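# Separate emitter holder from filter cube, stand both upright

## Task

Detach the emitter holder from the filter cube. Then set the holder upright on the table next to the cube's remaining half, with both pieces resting flat on the table surface. The reference image named manual shows the intended result.

## Robot and tools

Robot: two arms, left_arm and right_arm, each with six joints and a two-finger gripper. In the scene frame the origin sits at table-top height, halfway between the nominal arm bases. +z points up, +x points out over the table, and left_arm is on the +y side (this is unrelated to left or right in the images). Calibrated bases: left_arm at (-0.025, +0.355, +0.025) m, quat_wxyz (+1.000, 0, 0, -0.010). right_arm at (+0.005, -0.335, +0.002) m, quat_wxyz (+1.000, 0, 0, -0.022). Each arm's hand pose, velocities, targets and wrist-camera pose are given in that arm's own base frame. Fixed cameras and the table use the scene frame.

Gripper: the fingers point along its +z and close along its y. end_effector_position (m) is the point between the pads, about 1 cm short of the fingertips. Printed positions and orientations may be a few cm off, more when the arm is stretched far.

Joint row layout: a row is always 14 plain numbers covering both arms, even if only one arm moves. First come left_arm's six joint targets and then its opening. After that come right_arm's six joints and its opening. Within each arm the joint order is: wrist pitch, elbow, wrist yaw, wrist roll, shoulder, waist. Joint values are absolute target angles in radians, not offsets. Elbow and wrist pitch have flipped signs in everything sent and received. Nominal ranges, written in the numbers you actually send: wrist pitch -1.571 to 1.571; elbow -3.142 to 0.000; wrist yaw -1.571 to 1.571; wrist roll -2.094 to 2.094; shoulder 0.000 to 3.142; waist -2.618 to 3.054. Each real limit can differ from these by up to 0.059 rad. A target more than 0.059 rad past a limit, and farther out than the current angle, gets the call rejected. A request past the real end is clipped, and the result then says "joint sent to its limit". Opening is an absolute value from -1 (closed) to +1 (fully open, 0.094 m pad gap). To keep a gripper unchanged, resend its current command; a 0 there is a real command. To keep a joint still, resend its "Joint targets" value.

execute_actions(actions, cameras): actions is a list of actions. Each action holds up to 15 rows, one per 1/30 s step. A short action repeats its last row until all 15 steps are used. The joints follow only within a per-step lead: 0.339 rad for waist, shoulder and elbow, and 2.2 rad for the wrist joints. Any target that would move the gripper more than 200 mm gets scaled back. A call with an empty list returns images and the full state. cameras picks images by name; ["all"] gives every camera.

move(target, speed, blend, opening_speed, grip_force, blocking, cameras): target is one 14-number row, or a list of up to 15 rows, all absolute. Every joint of both arms moves in step, so the hand traces a curve. Nothing is avoided on the way, including objects and the other arm. speed is in rad/s for whichever joint has the farthest to go: 0.01 to 12.57, default 0.5. You can give one value per target. blend (rad) rounds off corners between listed targets; 0 makes the arm stop at each one. opening_speed sets how fast the opening changes, in units per second, minimum 0.2. Use it when closing slowly on fragile parts. grip_force is the force limit per pad in N, from 10 to 50 (full force). Give one value, or one per arm; it remains in effect until changed. blocking=false returns after about 0.5 s, and a later move then takes over from the current path. Result line "move:" reports done, off_target (at rest but a joint more than 0.035 rad from target), moving, held or fault. limits=held means steps were withheld. done does not tell you whether there is contact.

wait(seconds 0 to 10, cameras) lets time pass with the last command held. stop(cameras) brakes a running move. zoom_image(camera, region=[x0,y0,x1,y1], at most 504x504 pixels) enlarges part of the latest image. show_instructions() shows the reference image. finished_scene(scene) ends the scene for good; call it only once the goal is met and holds without the robot.

Cameras, each 896x504: cam_head_left, cam_head_right, cam_high, cam_low, cam_left_wrist, cam_right_wrist.

Results: Joint positions and Joint velocities list each arm's joints in the order above, then the pad gap (m). "within noise" means that arm is still. Joint targets are the angles currently being driven toward. Tool commands gives the present gripper commands. grip_measured is the measured opening on the command scale. Empty, it reads up to about 2.5 mm wide. On a firmly held hard part it reads below the part's width. grip_effort_nm is the gripper motor's effort: negative means closing. It can stay nonzero at rest, and it is not a measure of pad force. Joint torques use joint order without the gripper; numbers 2, 5 and 6 wrap at ±28 N m. "joint command not followed" means the clearance check changed that arm's targets. It does not keep the two grippers apart. MOTOR HOT appears at 75 °C. At 90 °C that arm folds up and stays idle. Holding loads, long reaches and pushing against obstacles all heat the motors.

Avoid: knocking anything off the table or leaving it off the table. Dropping parts, releasing moving parts, and fast or hard impacts. Collisions or pressing between the two arms; never close one gripper on the other's fingers. Pulling on a camera cable. Arm stops and faults. Something may occasionally nudge loose objects. To release a part, command an opening well above grip_measured.

Each tool is called after "Request:" as a command line: name --argument value for each argument, lists and objects as JSON in quotes; but a table of rows of numbers goes row by row, as --pt "numbers of a row", without its own name.

Reference images:

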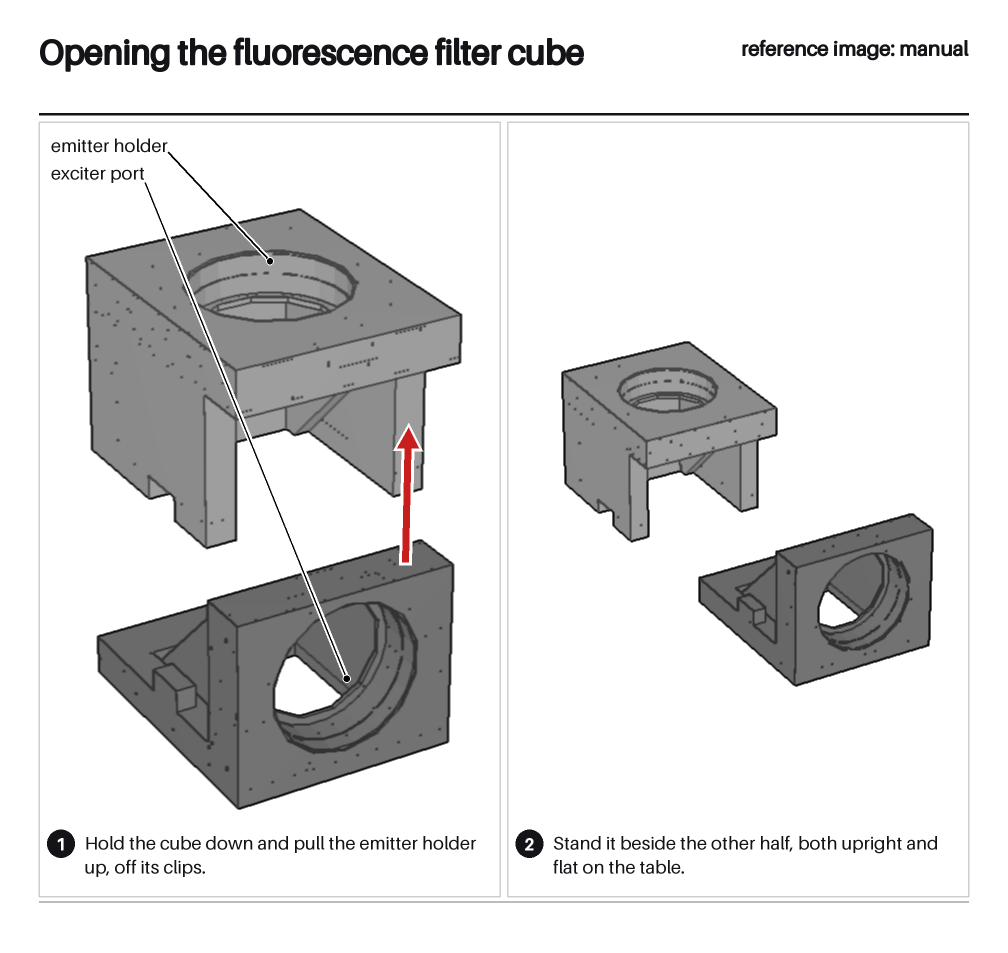

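## Session

Request:
execute_actions --actions '[]'

Scene clock: 0.00 s.
left_arm: end_effector_position=(+0.3882, -0.0015, +0.3983) grip_measured=+1.000 grip_effort_nm=n/a end_effector_quat_wxyz=(+0.696, +0.000, +0.718, -0.010) | right_arm: end_effector_position=(+0.4113, -0.0020, +0.1383) grip_measured=+1.000 grip_effort_nm=n/a end_effector_quat_wxyz=(+0.613, +0.024, +0.787, -0.064)
Joint names: [wrist pitch, elbow, wrist yaw, wrist roll, shoulder, waist]
Joint positions: left_arm=[0.017 -1.05 0.016 -0.013 1.064 0.001 0.094] | right_arm=[-0.799 -0.433 0.215 -0.019 1.481 0.086 0.094]
Joint velocities: within noise
Joint torques (N m): no reading
Heat: left arm: 22 °C; right arm: 23 °C.
Joint targets: left_arm=[0.019 -1.059 0.016 -0.014 1.056 0.001] | right_arm=[-0.800 -0.441 0.217 -0.020 1.473 0.086]
Tool commands: left_gripper/opening=+1.0 right_gripper/opening=+1.0

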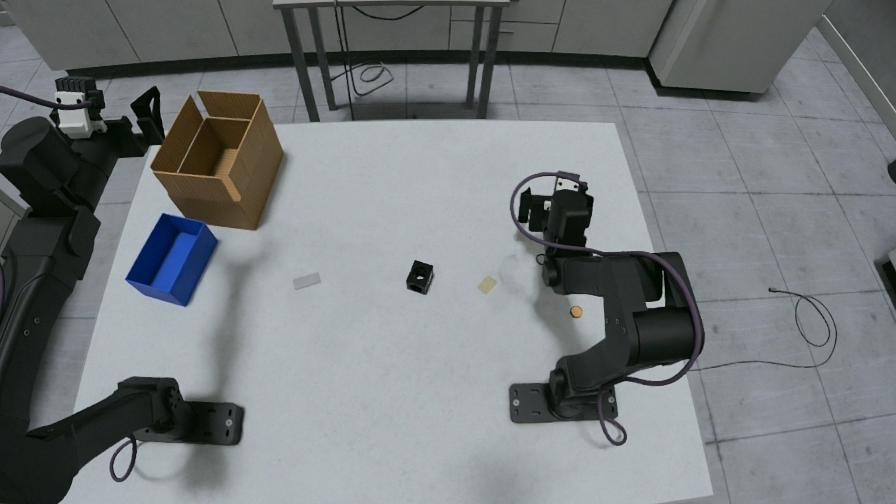

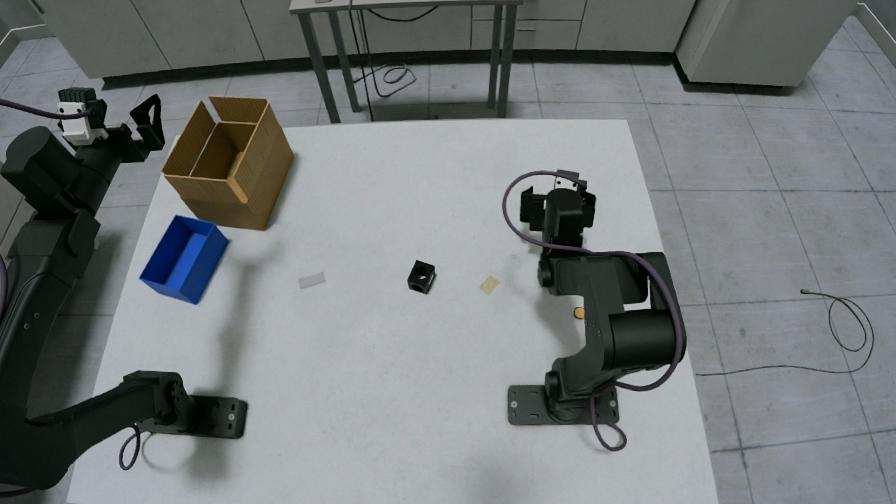

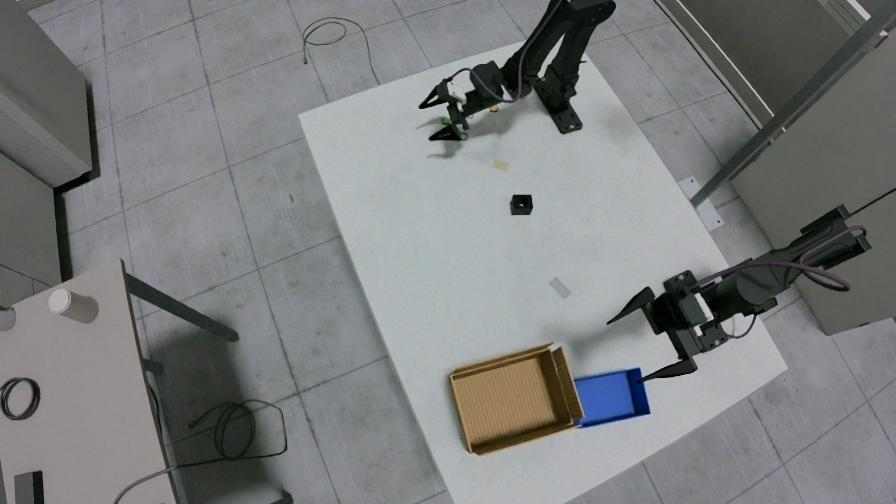

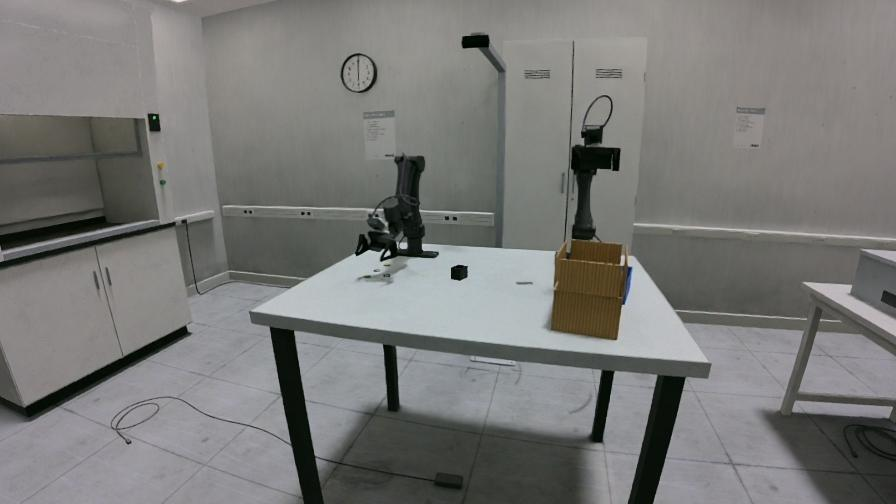

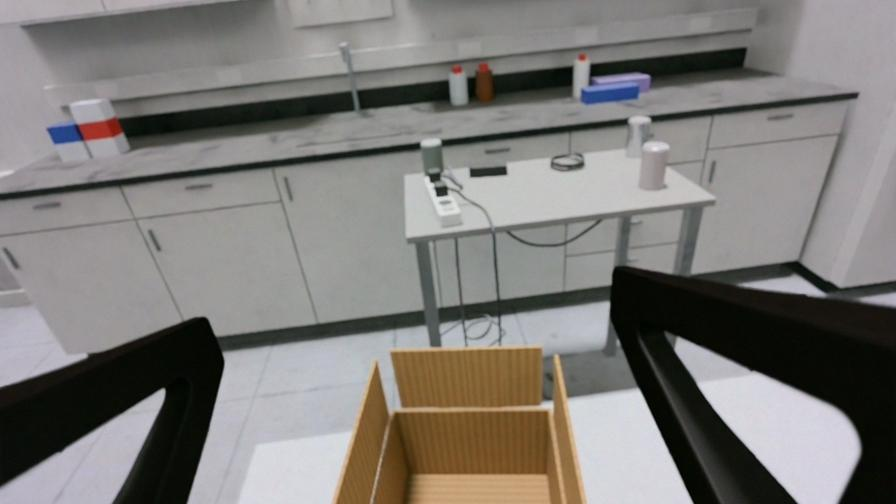

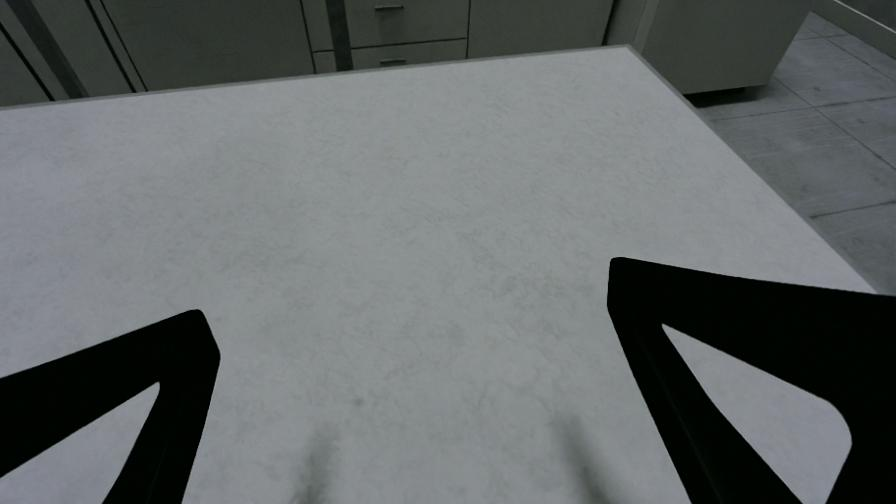

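Request:
zoom_image --camera "cam_head_right" --region '[380, 240, 470, 310]'

Request:
zoom_image --camera "cam_head_left" --region '[380, 240, 470, 310]'

Request:
zoom_image --camera "cam_high" --region '[480, 170, 570, 240]'

Request:
zoom_image --camera "cam_low" --region '[420, 240, 500, 300]'

Scaled by 5.600 from the camera's 896x504 image, which has a finer 1280x720 frame.

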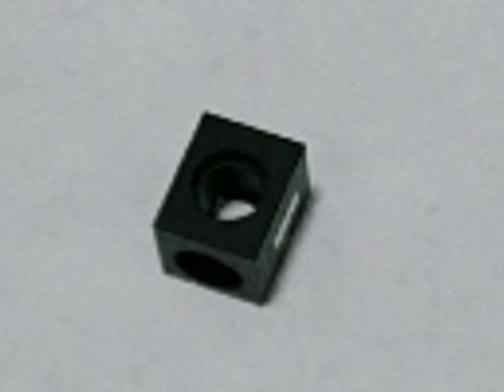

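Scaled by 5.600 from the camera's 896x504 image, which has a finer 1280x720 frame.

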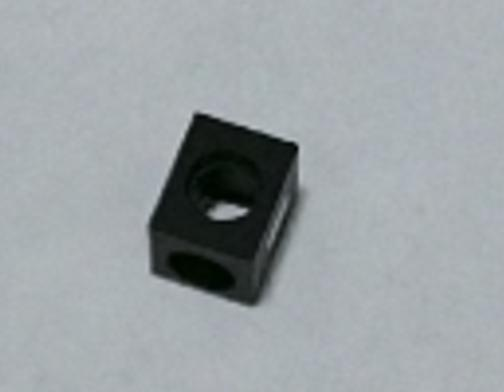

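Scaled by 5.600 from the camera's 896x504 image, which has a finer 1280x720 frame.

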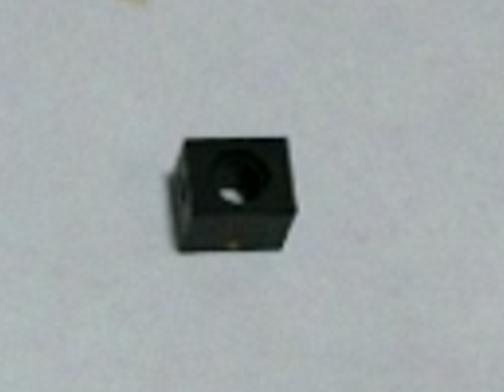

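Scaled by 6.300 from the camera's 896x504 image, which has a finer 1280x720 frame.

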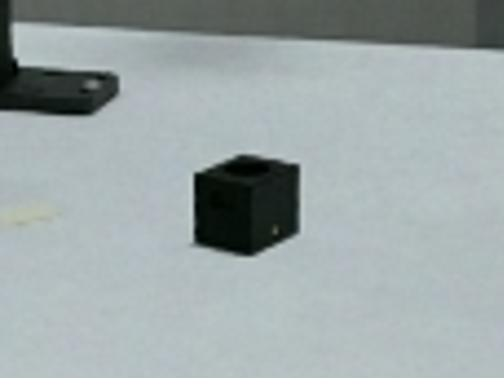

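Request:
move --target '[0.019,-1.059,0.016,-0.014,1.056,0.001,1,1.328,-1.370,0,0,1.342,0.848,1]' --speed 0.9 --cameras '["cam_right_wrist","cam_head_left"]'

Scene clock: 9.53 s.
left_arm: end_effector_position=(+0.3882, -0.0015, +0.3983) grip_measured=+1.000 grip_effort_nm=0.05 end_effector_quat_wxyz=(+0.696, +0.000, +0.718, -0.010) | right_arm: end_effector_position=(+0.1824, +0.2042, +0.1906) grip_measured=+1.000 grip_effort_nm=0.01 end_effector_quat_wxyz=(+0.117, -0.408, +0.904, +0.049)
Joint names: [wrist pitch, elbow, wrist yaw, wrist roll, shoulder, waist]
Joint positions: left_arm=[0.017 -1.05 0.016 -0.013 1.064 0.001 0.094] | right_arm=[1.301 -1.346 0.005 -0.008 1.361 0.841 0.094]
Joint torques (N m): left_arm=[-2 -6.58 -0.01 -0.03 -2.86 0.05] | right_arm=[-0.55 -8.57 -0.06 0.06 -6.01 0.54]
Heat: left arm: 25 °C; right arm: 23 °C.
Joint targets: left_arm=[0.019 -1.059 0.016 -0.014 1.056 0.001] | right_arm=[1.328 -1.370 0.000 0.000 1.342 0.848]
move: done
Images, in order (width x height): cam_head_left 896x504, cam_right_wrist 896x504.

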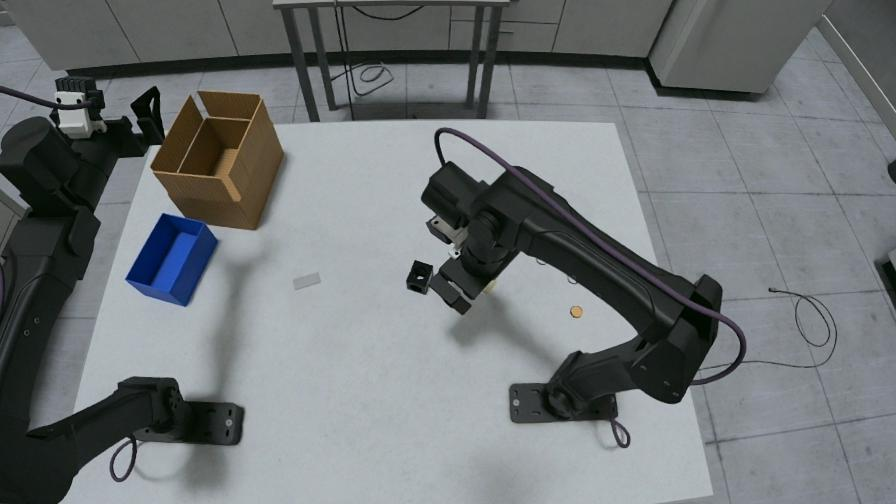

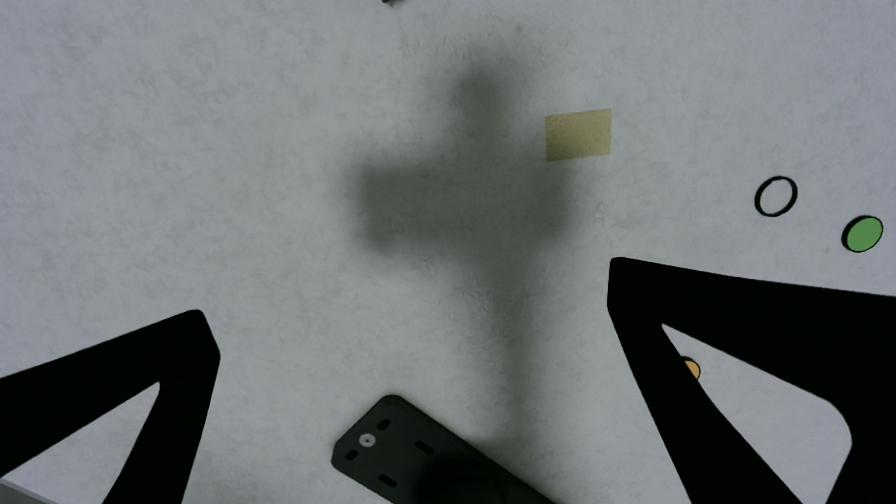

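Request:
move --target '[0.019,-1.059,0.016,-0.014,1.056,0.001,1,0.80,-1.370,0,0,1.342,0.848,1]' --speed 0.9 --cameras '["cam_right_wrist"]'

Request:
zoom_image --camera "cam_right_wrist" --region '[300, 100, 600, 340]'

Scene clock: 11.33 s.
left_arm: end_effector_position=(+0.3882, -0.0015, +0.3983) grip_measured=+1.000 grip_effort_nm=0.05 end_effector_quat_wxyz=(+0.696, +0.000, +0.718, -0.010) | right_arm: end_effector_position=(+0.2540, +0.2844, +0.2494) grip_measured=+1.000 grip_effort_nm=0.01 end_effector_quat_wxyz=(+0.335, -0.382, +0.849, +0.146)
Joint names: [wrist pitch, elbow, wrist yaw, wrist roll, shoulder, waist]
Joint positions: left_arm=[0.017 -1.05 0.016 -0.013 1.064 0.001 0.094] | right_arm=[0.808 -1.346 0.004 -0.007 1.361 0.841 0.094]
Joint torques (N m): left_arm=[-2.01 -6.6 -0.01 -0.03 -2.86 0.02] | right_arm=[-1.54 -9.35 -0.06 0.05 -6.63 0.46]
Heat: left arm: 25 °C; right arm: 23 °C.
Joint targets: left_arm=[0.019 -1.059 0.016 -0.014 1.056 0.001] | right_arm=[0.800 -1.370 0.000 0.000 1.342 0.848]
move: done
Images, in order (width x height): cam_right_wrist 896x504.

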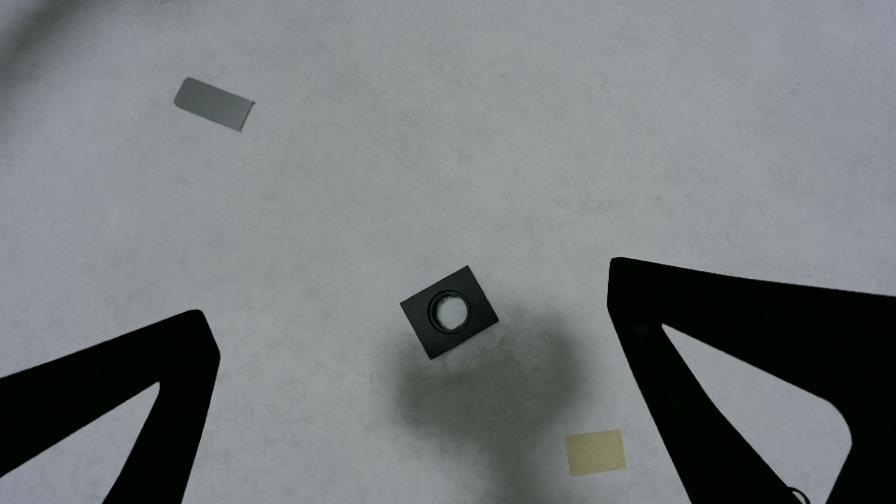

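Scaled by 1.680 from the camera's 896x504 image, which has a finer 1280x720 frame.

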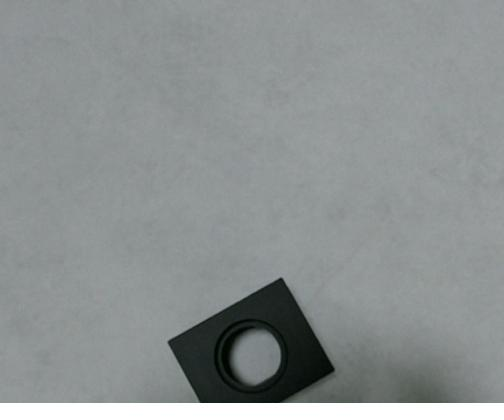

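Request:
move --target '[0.019,-1.059,0.016,-0.014,1.056,0.001,1,1.36,-1.736,0,1.07,1.930,0.85,1]' --speed 0.9 --cameras '["cam_right_wrist","cam_head_left"]'

Scene clock: 15.97 s.
left_arm: end_effector_position=(+0.3882, -0.0015, +0.3983) grip_measured=+1.000 grip_effort_nm=0.05 end_effector_quat_wxyz=(+0.696, +0.000, +0.718, -0.010) | right_arm: end_effector_position=(+0.2465, +0.2777, +0.1251) grip_measured=+1.000 grip_effort_nm=0.00 end_effector_quat_wxyz=(+0.011, +0.108, +0.994, +0.016)
Joint names: [wrist pitch, elbow, wrist yaw, wrist roll, shoulder, waist]
Joint positions: left_arm=[0.017 -1.05 0.016 -0.013 1.064 0.001 0.094] | right_arm=[1.326 -1.711 -0.002 1.058 1.917 0.841 0.094]
Joint torques (N m): left_arm=[-2 -6.6 -0.02 -0.03 -2.92 0.03] | right_arm=[-0.06 -8.44 0 0.07 -8.31 0.7]
Heat: left arm: 26 °C; right arm: 23 °C.
Joint targets: left_arm=[0.019 -1.059 0.016 -0.014 1.056 0.001] | right_arm=[1.360 -1.736 0.000 1.070 1.930 0.850]
move: done
Images, in order (width x height): cam_head_left 896x504, cam_right_wrist 896x504.

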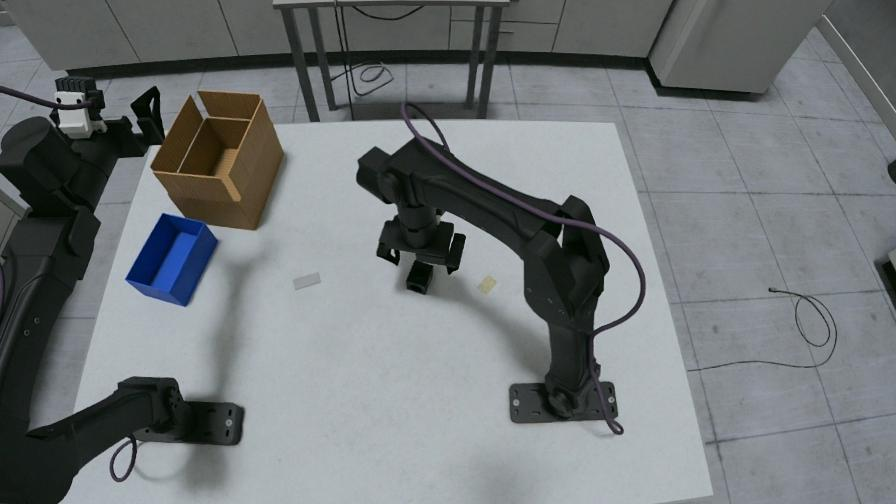

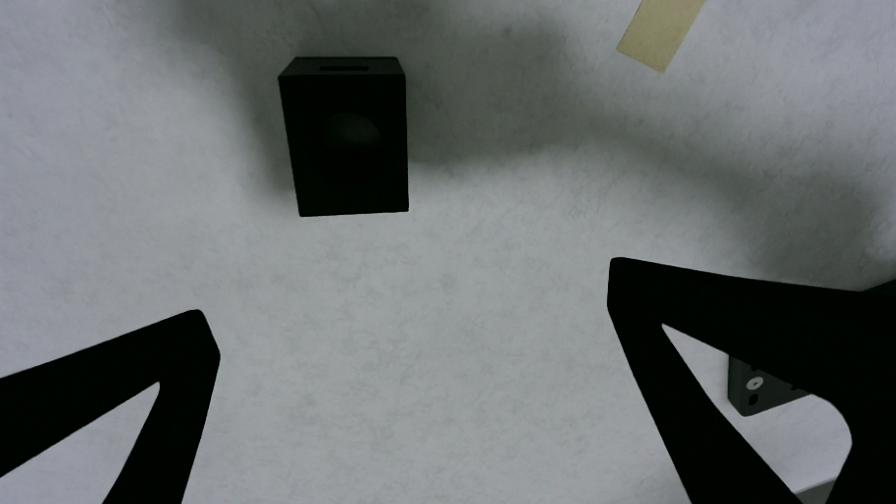

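Request:
move --target '[0.019,-1.059,0.016,-0.014,1.056,0.001,1,1.378,-1.886,0,1.066,2.10,0.863,1]' --speed 0.5 --cameras '["cam_right_wrist","cam_head_left"]'

Request:
zoom_image --camera "cam_right_wrist" --region '[250, 100, 600, 400]'

Scene clock: 19.43 s.
left_arm: end_effector_position=(+0.3882, -0.0015, +0.3983) grip_measured=+1.000 grip_effort_nm=0.05 end_effector_quat_wxyz=(+0.696, +0.000, +0.718, -0.010) | right_arm: end_effector_position=(+0.2631, +0.3048, +0.1017) grip_measured=+1.000 grip_effort_nm=0.01 end_effector_quat_wxyz=(+0.000, +0.102, +0.995, +0.001)
Joint names: [wrist pitch, elbow, wrist yaw, wrist roll, shoulder, waist]
Joint positions: left_arm=[0.017 -1.05 0.016 -0.013 1.064 0.001 0.094] | right_arm=[1.344 -1.862 -0.002 1.059 2.086 0.855 0.094]
Joint torques (N m): left_arm=[-2.01 -6.63 -0.02 -0.05 -2.88 0.06] | right_arm=[0.04 -8.27 0.03 0.05 -9.61 0.59]
Heat: left arm: 26 °C; right arm: 23 °C.
Joint targets: left_arm=[0.019 -1.059 0.016 -0.014 1.056 0.001] | right_arm=[1.378 -1.886 0.000 1.066 2.100 0.863]
move: done
Images, in order (width x height): cam_head_left 896x504, cam_right_wrist 896x504.

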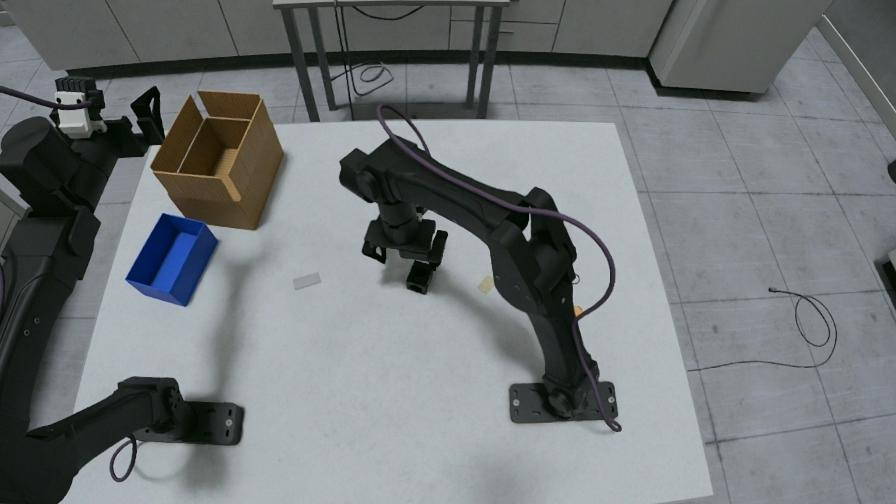

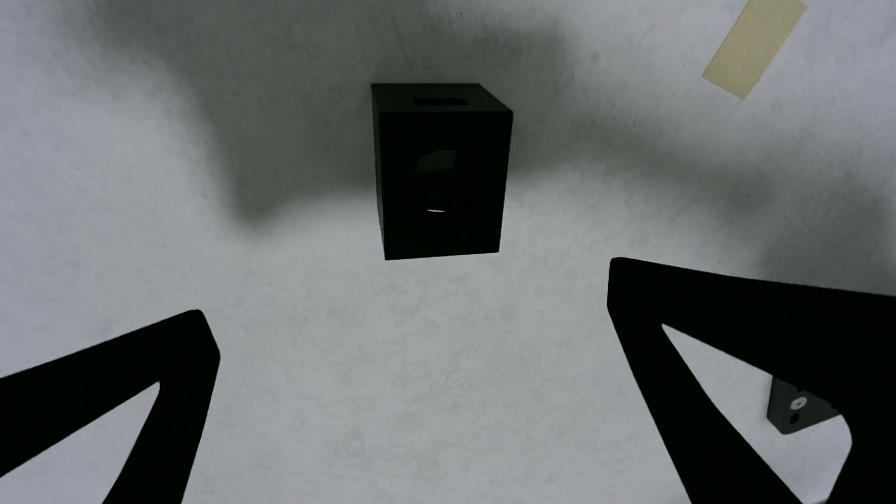

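Scaled by 1.440 from the camera's 896x504 image, which has a finer 1280x720 frame.

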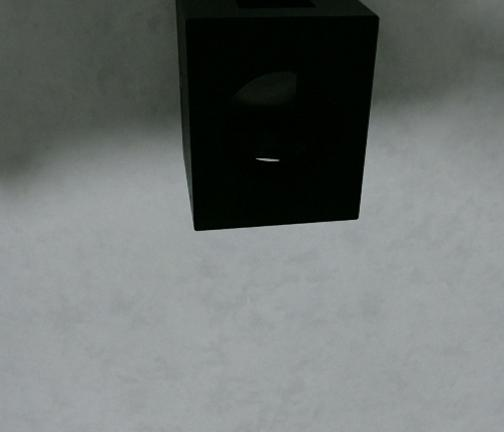

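Request:
move --target '[0.019,-1.059,0.016,-0.014,1.056,0.001,1,1.122,-1.648,0,1.08,2.118,0.847,1]' --speed 0.3 --cameras '["cam_right_wrist","cam_head_left","cam_low"]'

Request:
zoom_image --camera "cam_head_left" --region '[360, 210, 480, 310]'

Request:
zoom_image --camera "cam_low" --region '[410, 220, 510, 300]'

Scene clock: 23.00 s.
left_arm: end_effector_position=(+0.3882, -0.0015, +0.3983) grip_measured=+1.000 grip_effort_nm=0.05 end_effector_quat_wxyz=(+0.696, +0.000, +0.718, -0.010) | right_arm: end_effector_position=(+0.2638, +0.3058, +0.0449) grip_measured=+1.000 grip_effort_nm=0.01 end_effector_quat_wxyz=(+0.003, +0.107, +0.994, +0.007)
Joint names: [wrist pitch, elbow, wrist yaw, wrist roll, shoulder, waist]
Joint positions: left_arm=[0.017 -1.05 0.016 -0.013 1.064 0.001 0.094] | right_arm=[1.112 -1.657 -0.002 1.069 2.1 0.855 0.094]
Joint torques (N m): left_arm=[-2 -6.6 -0.02 -0.03 -2.84 -0.02] | right_arm=[-0.21 -5 0.01 0.1 -9.24 -0.79]
Heat: left arm: 27 °C; right arm: 23 °C.
Joint targets: left_arm=[0.019 -1.059 0.016 -0.014 1.056 0.001] | right_arm=[1.122 -1.648 0.000 1.080 2.118 0.847]
move: done
Images, in order (width x height): cam_head_left 896x504, cam_low 896x504, cam_right_wrist 896x504.

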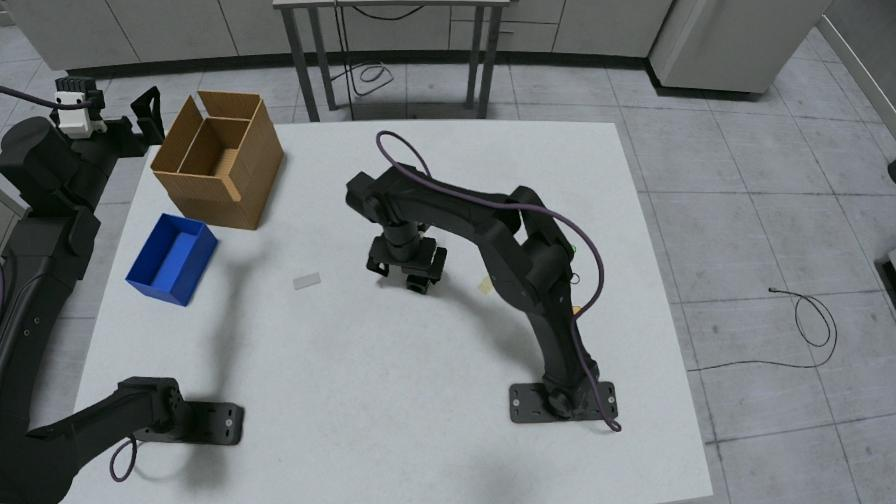

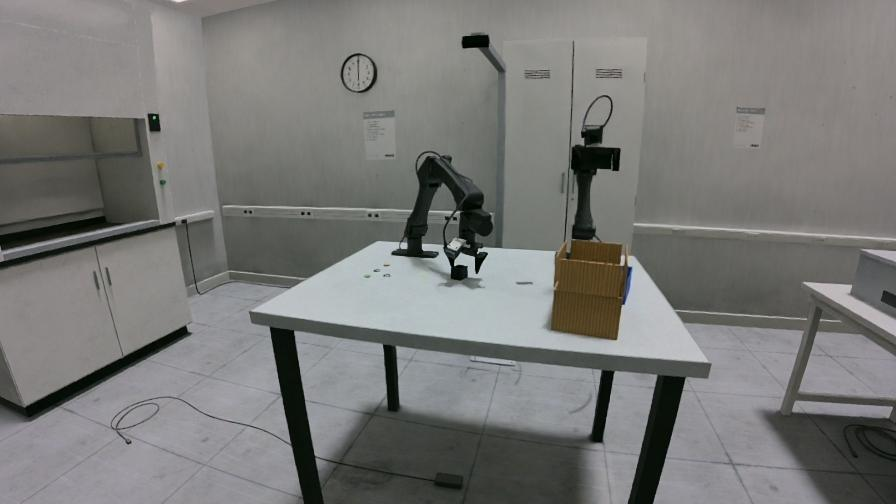

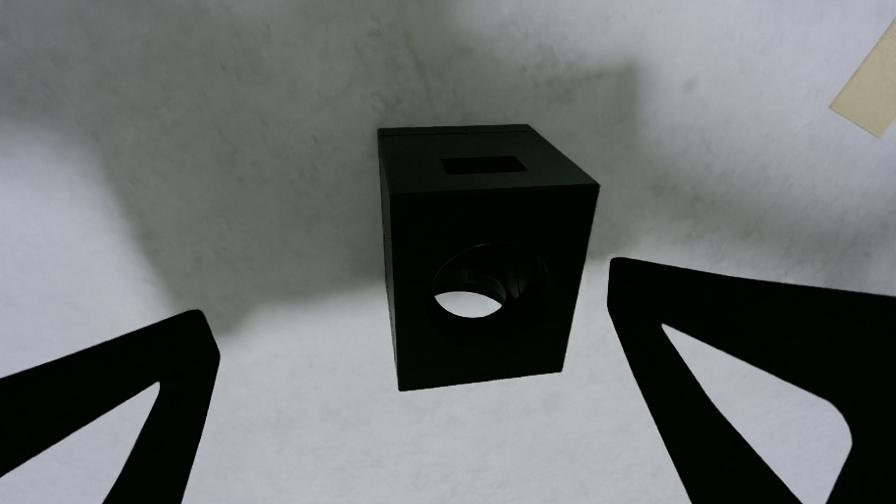

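Scaled by 4.200 from the camera's 896x504 image, which has a finer 1280x720 frame.

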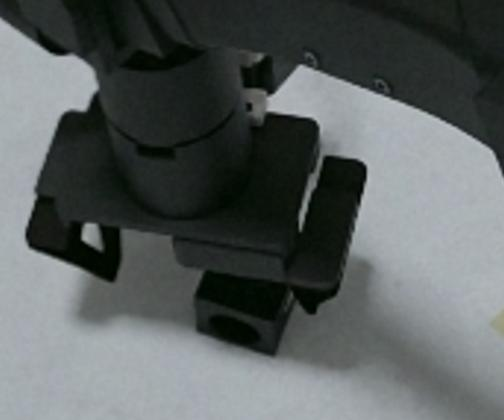

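Scaled by 5.040 from the camera's 896x504 image, which has a finer 1280x720 frame.

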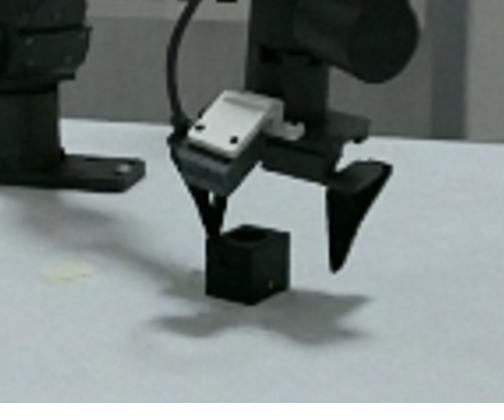

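Request:
move --target '[0.019,-1.059,0.016,-0.014,1.056,0.001,1,1.075,-1.575,0,1.032,2.082,0.820,1]' --speed 0.2 --cameras '["cam_right_wrist"]'

Request:
zoom_image --camera "cam_right_wrist" --region '[200, 100, 660, 450]'

Scene clock: 25.13 s.
left_arm: end_effector_position=(+0.3882, -0.0015, +0.3983) grip_measured=+1.000 grip_effort_nm=0.05 end_effector_quat_wxyz=(+0.696, +0.000, +0.718, -0.010) | right_arm: end_effector_position=(+0.2652, +0.2902, +0.0272) grip_measured=+1.000 grip_effort_nm=0.01 end_effector_quat_wxyz=(-0.005, +0.104, +0.995, -0.003)
Joint names: [wrist pitch, elbow, wrist yaw, wrist roll, shoulder, waist]
Joint positions: left_arm=[0.017 -1.05 0.016 -0.013 1.064 0.001 0.094] | right_arm=[1.066 -1.585 -0.003 1.035 2.1 0.826 0.094]
Joint torques (N m): left_arm=[-2 -6.58 -0.02 -0.04 -2.86 0.03] | right_arm=[-0.13 -4.79 0.03 -0.05 -12.07 -0.62]
Heat: left arm: 27 °C; right arm: 23 °C.
Joint targets: left_arm=[0.019 -1.059 0.016 -0.014 1.056 0.001] | right_arm=[1.075 -1.575 0.000 1.032 2.082 0.820]
move: done
Images, in order (width x height): cam_right_wrist 896x504.

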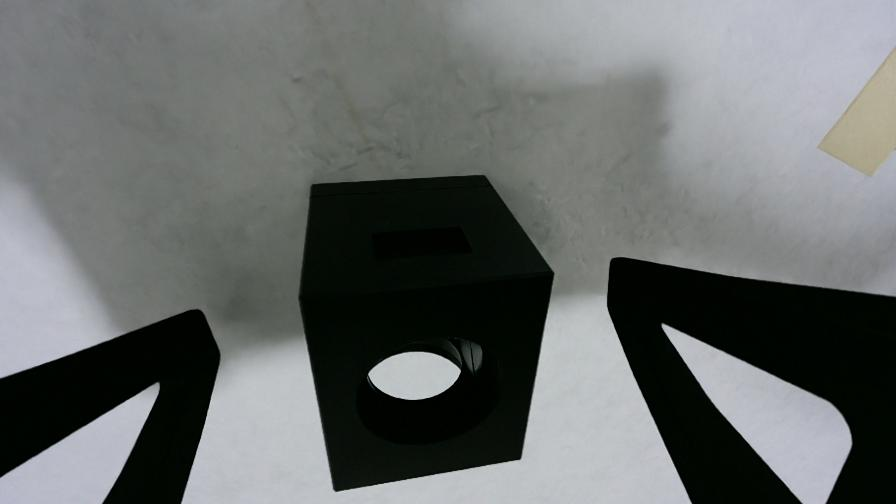

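Scaled by 1.096 from the camera's 896x504 image, which has a finer 1280x720 frame.

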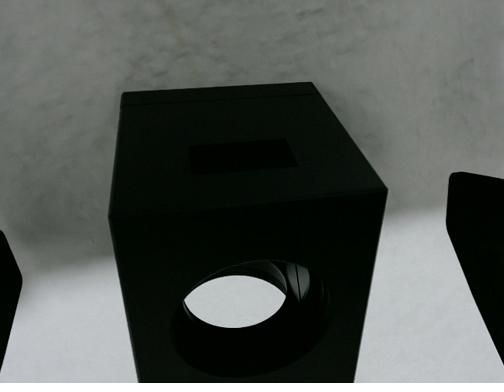

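Request:
move --pt "0.019 -1.059 0.016 -0.014 1.056 0.001 1 1.11 -1.632 0 1.032 2.082 0.820 1" --pt "0.019 -1.059 0.016 -0.014 1.056 0.001 1 1.11 -1.632 0 1.032 2.082 0.820 -0.25" --speed 0.2 --opening_speed 0.5 --cameras '["cam_right_wrist","cam_head_left"]'

Request:
zoom_image --camera "cam_head_left" --region '[360, 210, 480, 310]'

Scene clock: 45.37 s.
left_arm: end_effector_position=(+0.3882, -0.0015, +0.3983) grip_measured=+1.000 grip_effort_nm=0.05 end_effector_quat_wxyz=(+0.696, +0.000, +0.718, -0.010) | right_arm: end_effector_position=(+0.2673, +0.2926, +0.0335) grip_measured=-0.132 grip_effort_nm=-1.00 end_effector_quat_wxyz=(-0.003, +0.103, +0.995, -0.001)
Joint names: [wrist pitch, elbow, wrist yaw, wrist roll, shoulder, waist]
Joint positions: left_arm=[0.017 -1.05 0.016 -0.013 1.064 0.001 0.094] | right_arm=[1.085 -1.61 -0.004 1.033 2.1 0.826 0.041]
Joint torques (N m): left_arm=[-1.99 -6.65 -0.02 -0.04 -2.85 0.03] | right_arm=[-0.01 -7.95 0.03 -0.03 -12.12 -0.61]
Heat: left arm: 28 °C; right arm: 25 °C.
Joint targets: left_arm=[0.019 -1.059 0.016 -0.014 1.056 0.001] | right_arm=[1.110 -1.632 0.000 1.032 2.082 0.820]
move: done
Images, in order (width x height): cam_head_left 896x504, cam_right_wrist 896x504.

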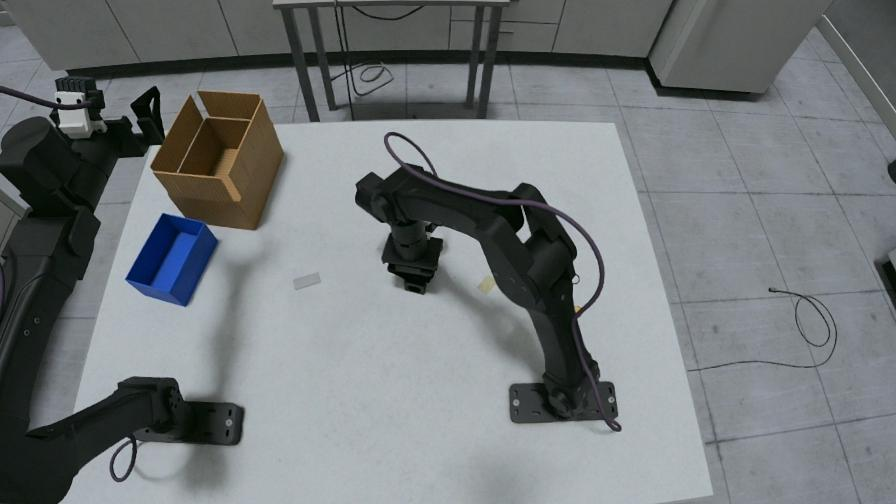

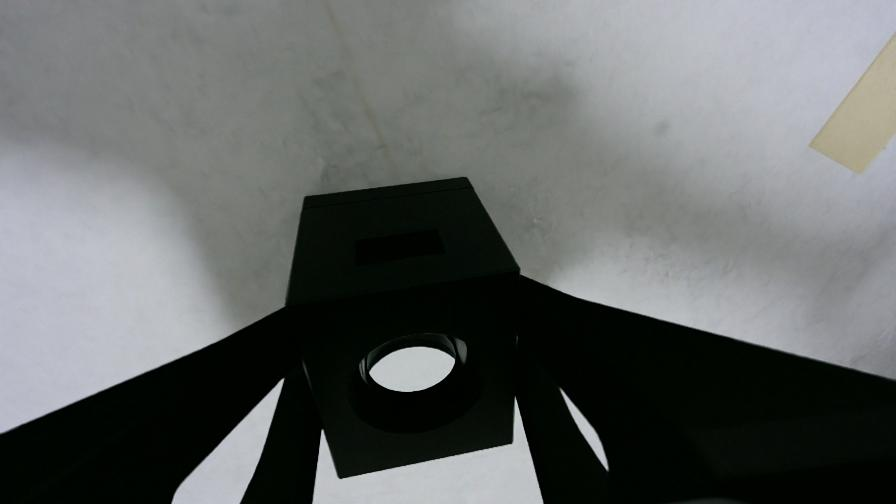

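Scaled by 4.200 from the camera's 896x504 image, which has a finer 1280x720 frame.

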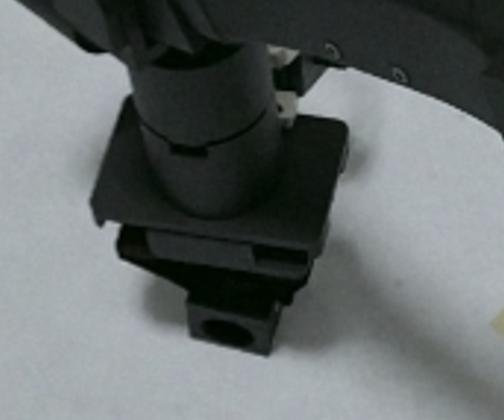

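Request:
move --target '[-0.02,-0.903,-1.028,-0.923,1.917,-1.485,1,1.11,-1.632,0,1.032,2.082,0.820,-0.25]' --speed 0.8 --cameras '["cam_left_wrist","cam_head_left","cam_head_right"]'

Scene clock: 50.00 s.
left_arm: end_effector_position=(+0.3810, -0.2414, +0.2020) grip_measured=+1.000 grip_effort_nm=0.05 end_effector_quat_wxyz=(+0.513, +0.027, +0.851, -0.110) | right_arm: end_effector_position=(+0.2673, +0.2926, +0.0335) grip_measured=-0.132 grip_effort_nm=-1.02 end_effector_quat_wxyz=(-0.003, +0.103, +0.995, -0.001)
Joint names: [wrist pitch, elbow, wrist yaw, wrist roll, shoulder, waist]
Joint positions: left_arm=[0.024 -0.99 -0.439 -0.417 1.486 -0.738 0.094] | right_arm=[1.085 -1.61 -0.004 1.033 2.1 0.826 0.041]
Joint torques (N m): left_arm=[-1.94 -5.98 -0.23 -0.01 -6.49 0.53] | right_arm=[-0.04 -7.95 0.04 -0.03 -12.12 -0.61]
Heat: left arm: 29 °C; right arm: 26 °C.
Joint targets: left_arm=[0.016 -0.993 -0.446 -0.416 1.473 -0.732] | right_arm=[1.110 -1.632 0.000 1.032 2.082 0.820]
move: held (left_arm; a check stopped the path); limits=held; left_arm: the waist is farthest, 0.747 rad from its target
joint command not followed: on one or more control steps a check withheld the commanded joint targets of the left arm, and it was not sent them on those steps.
cause: the commanded joint targets, or the way to them, would bring a part of the robot too close to another arm (this arm's fingers and the right arm's wrist (the part past the wrist pitch), 23 mm apart when this arm was first held).
Images, in order (width x height): cam_head_left 896x504, cam_head_right 896x504, cam_left_wrist 896x504.

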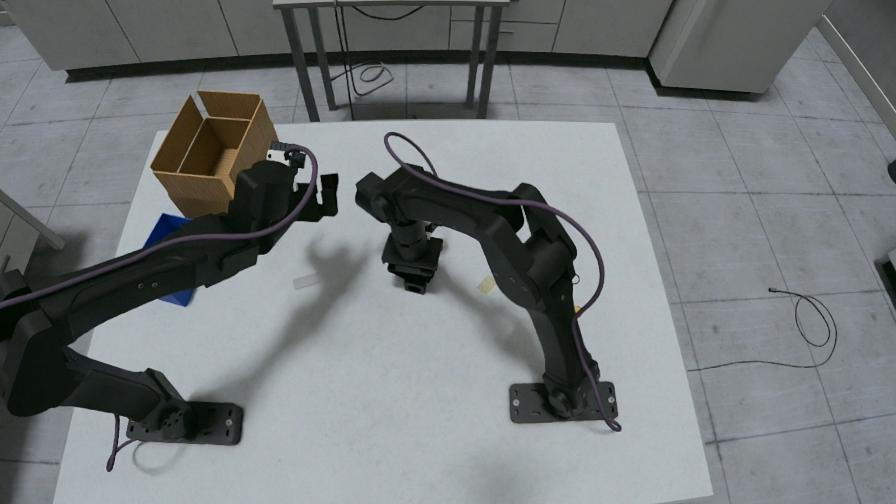

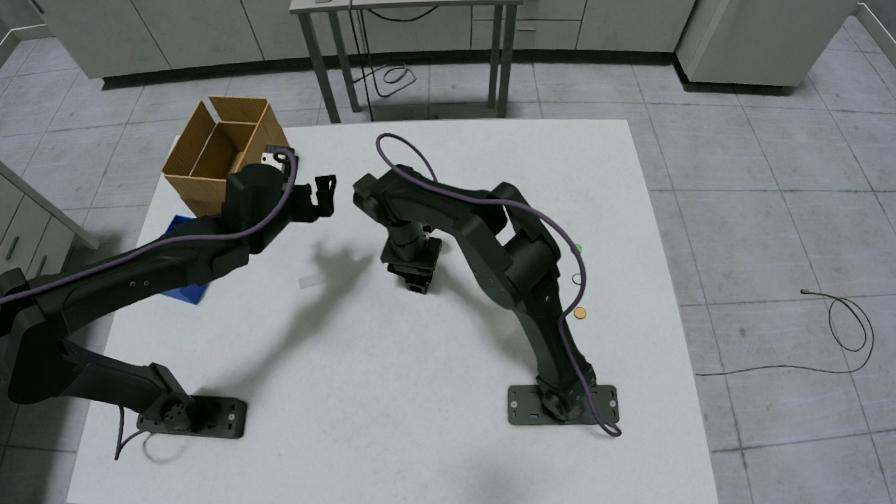

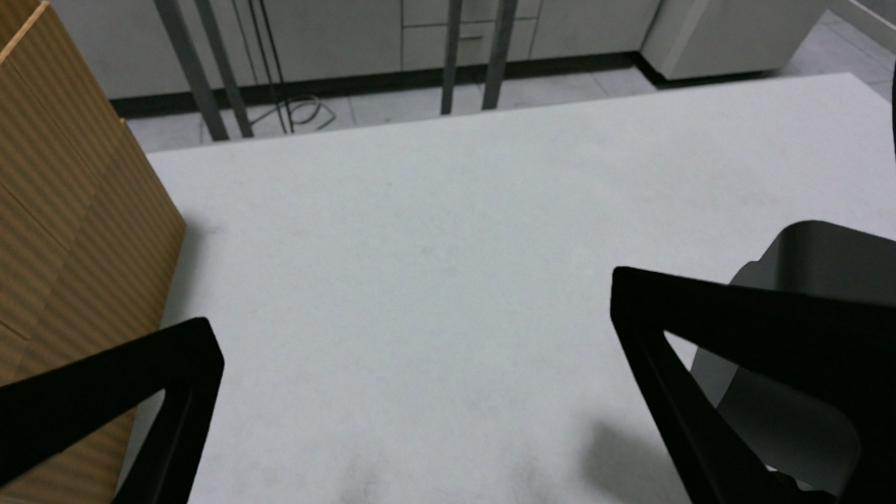

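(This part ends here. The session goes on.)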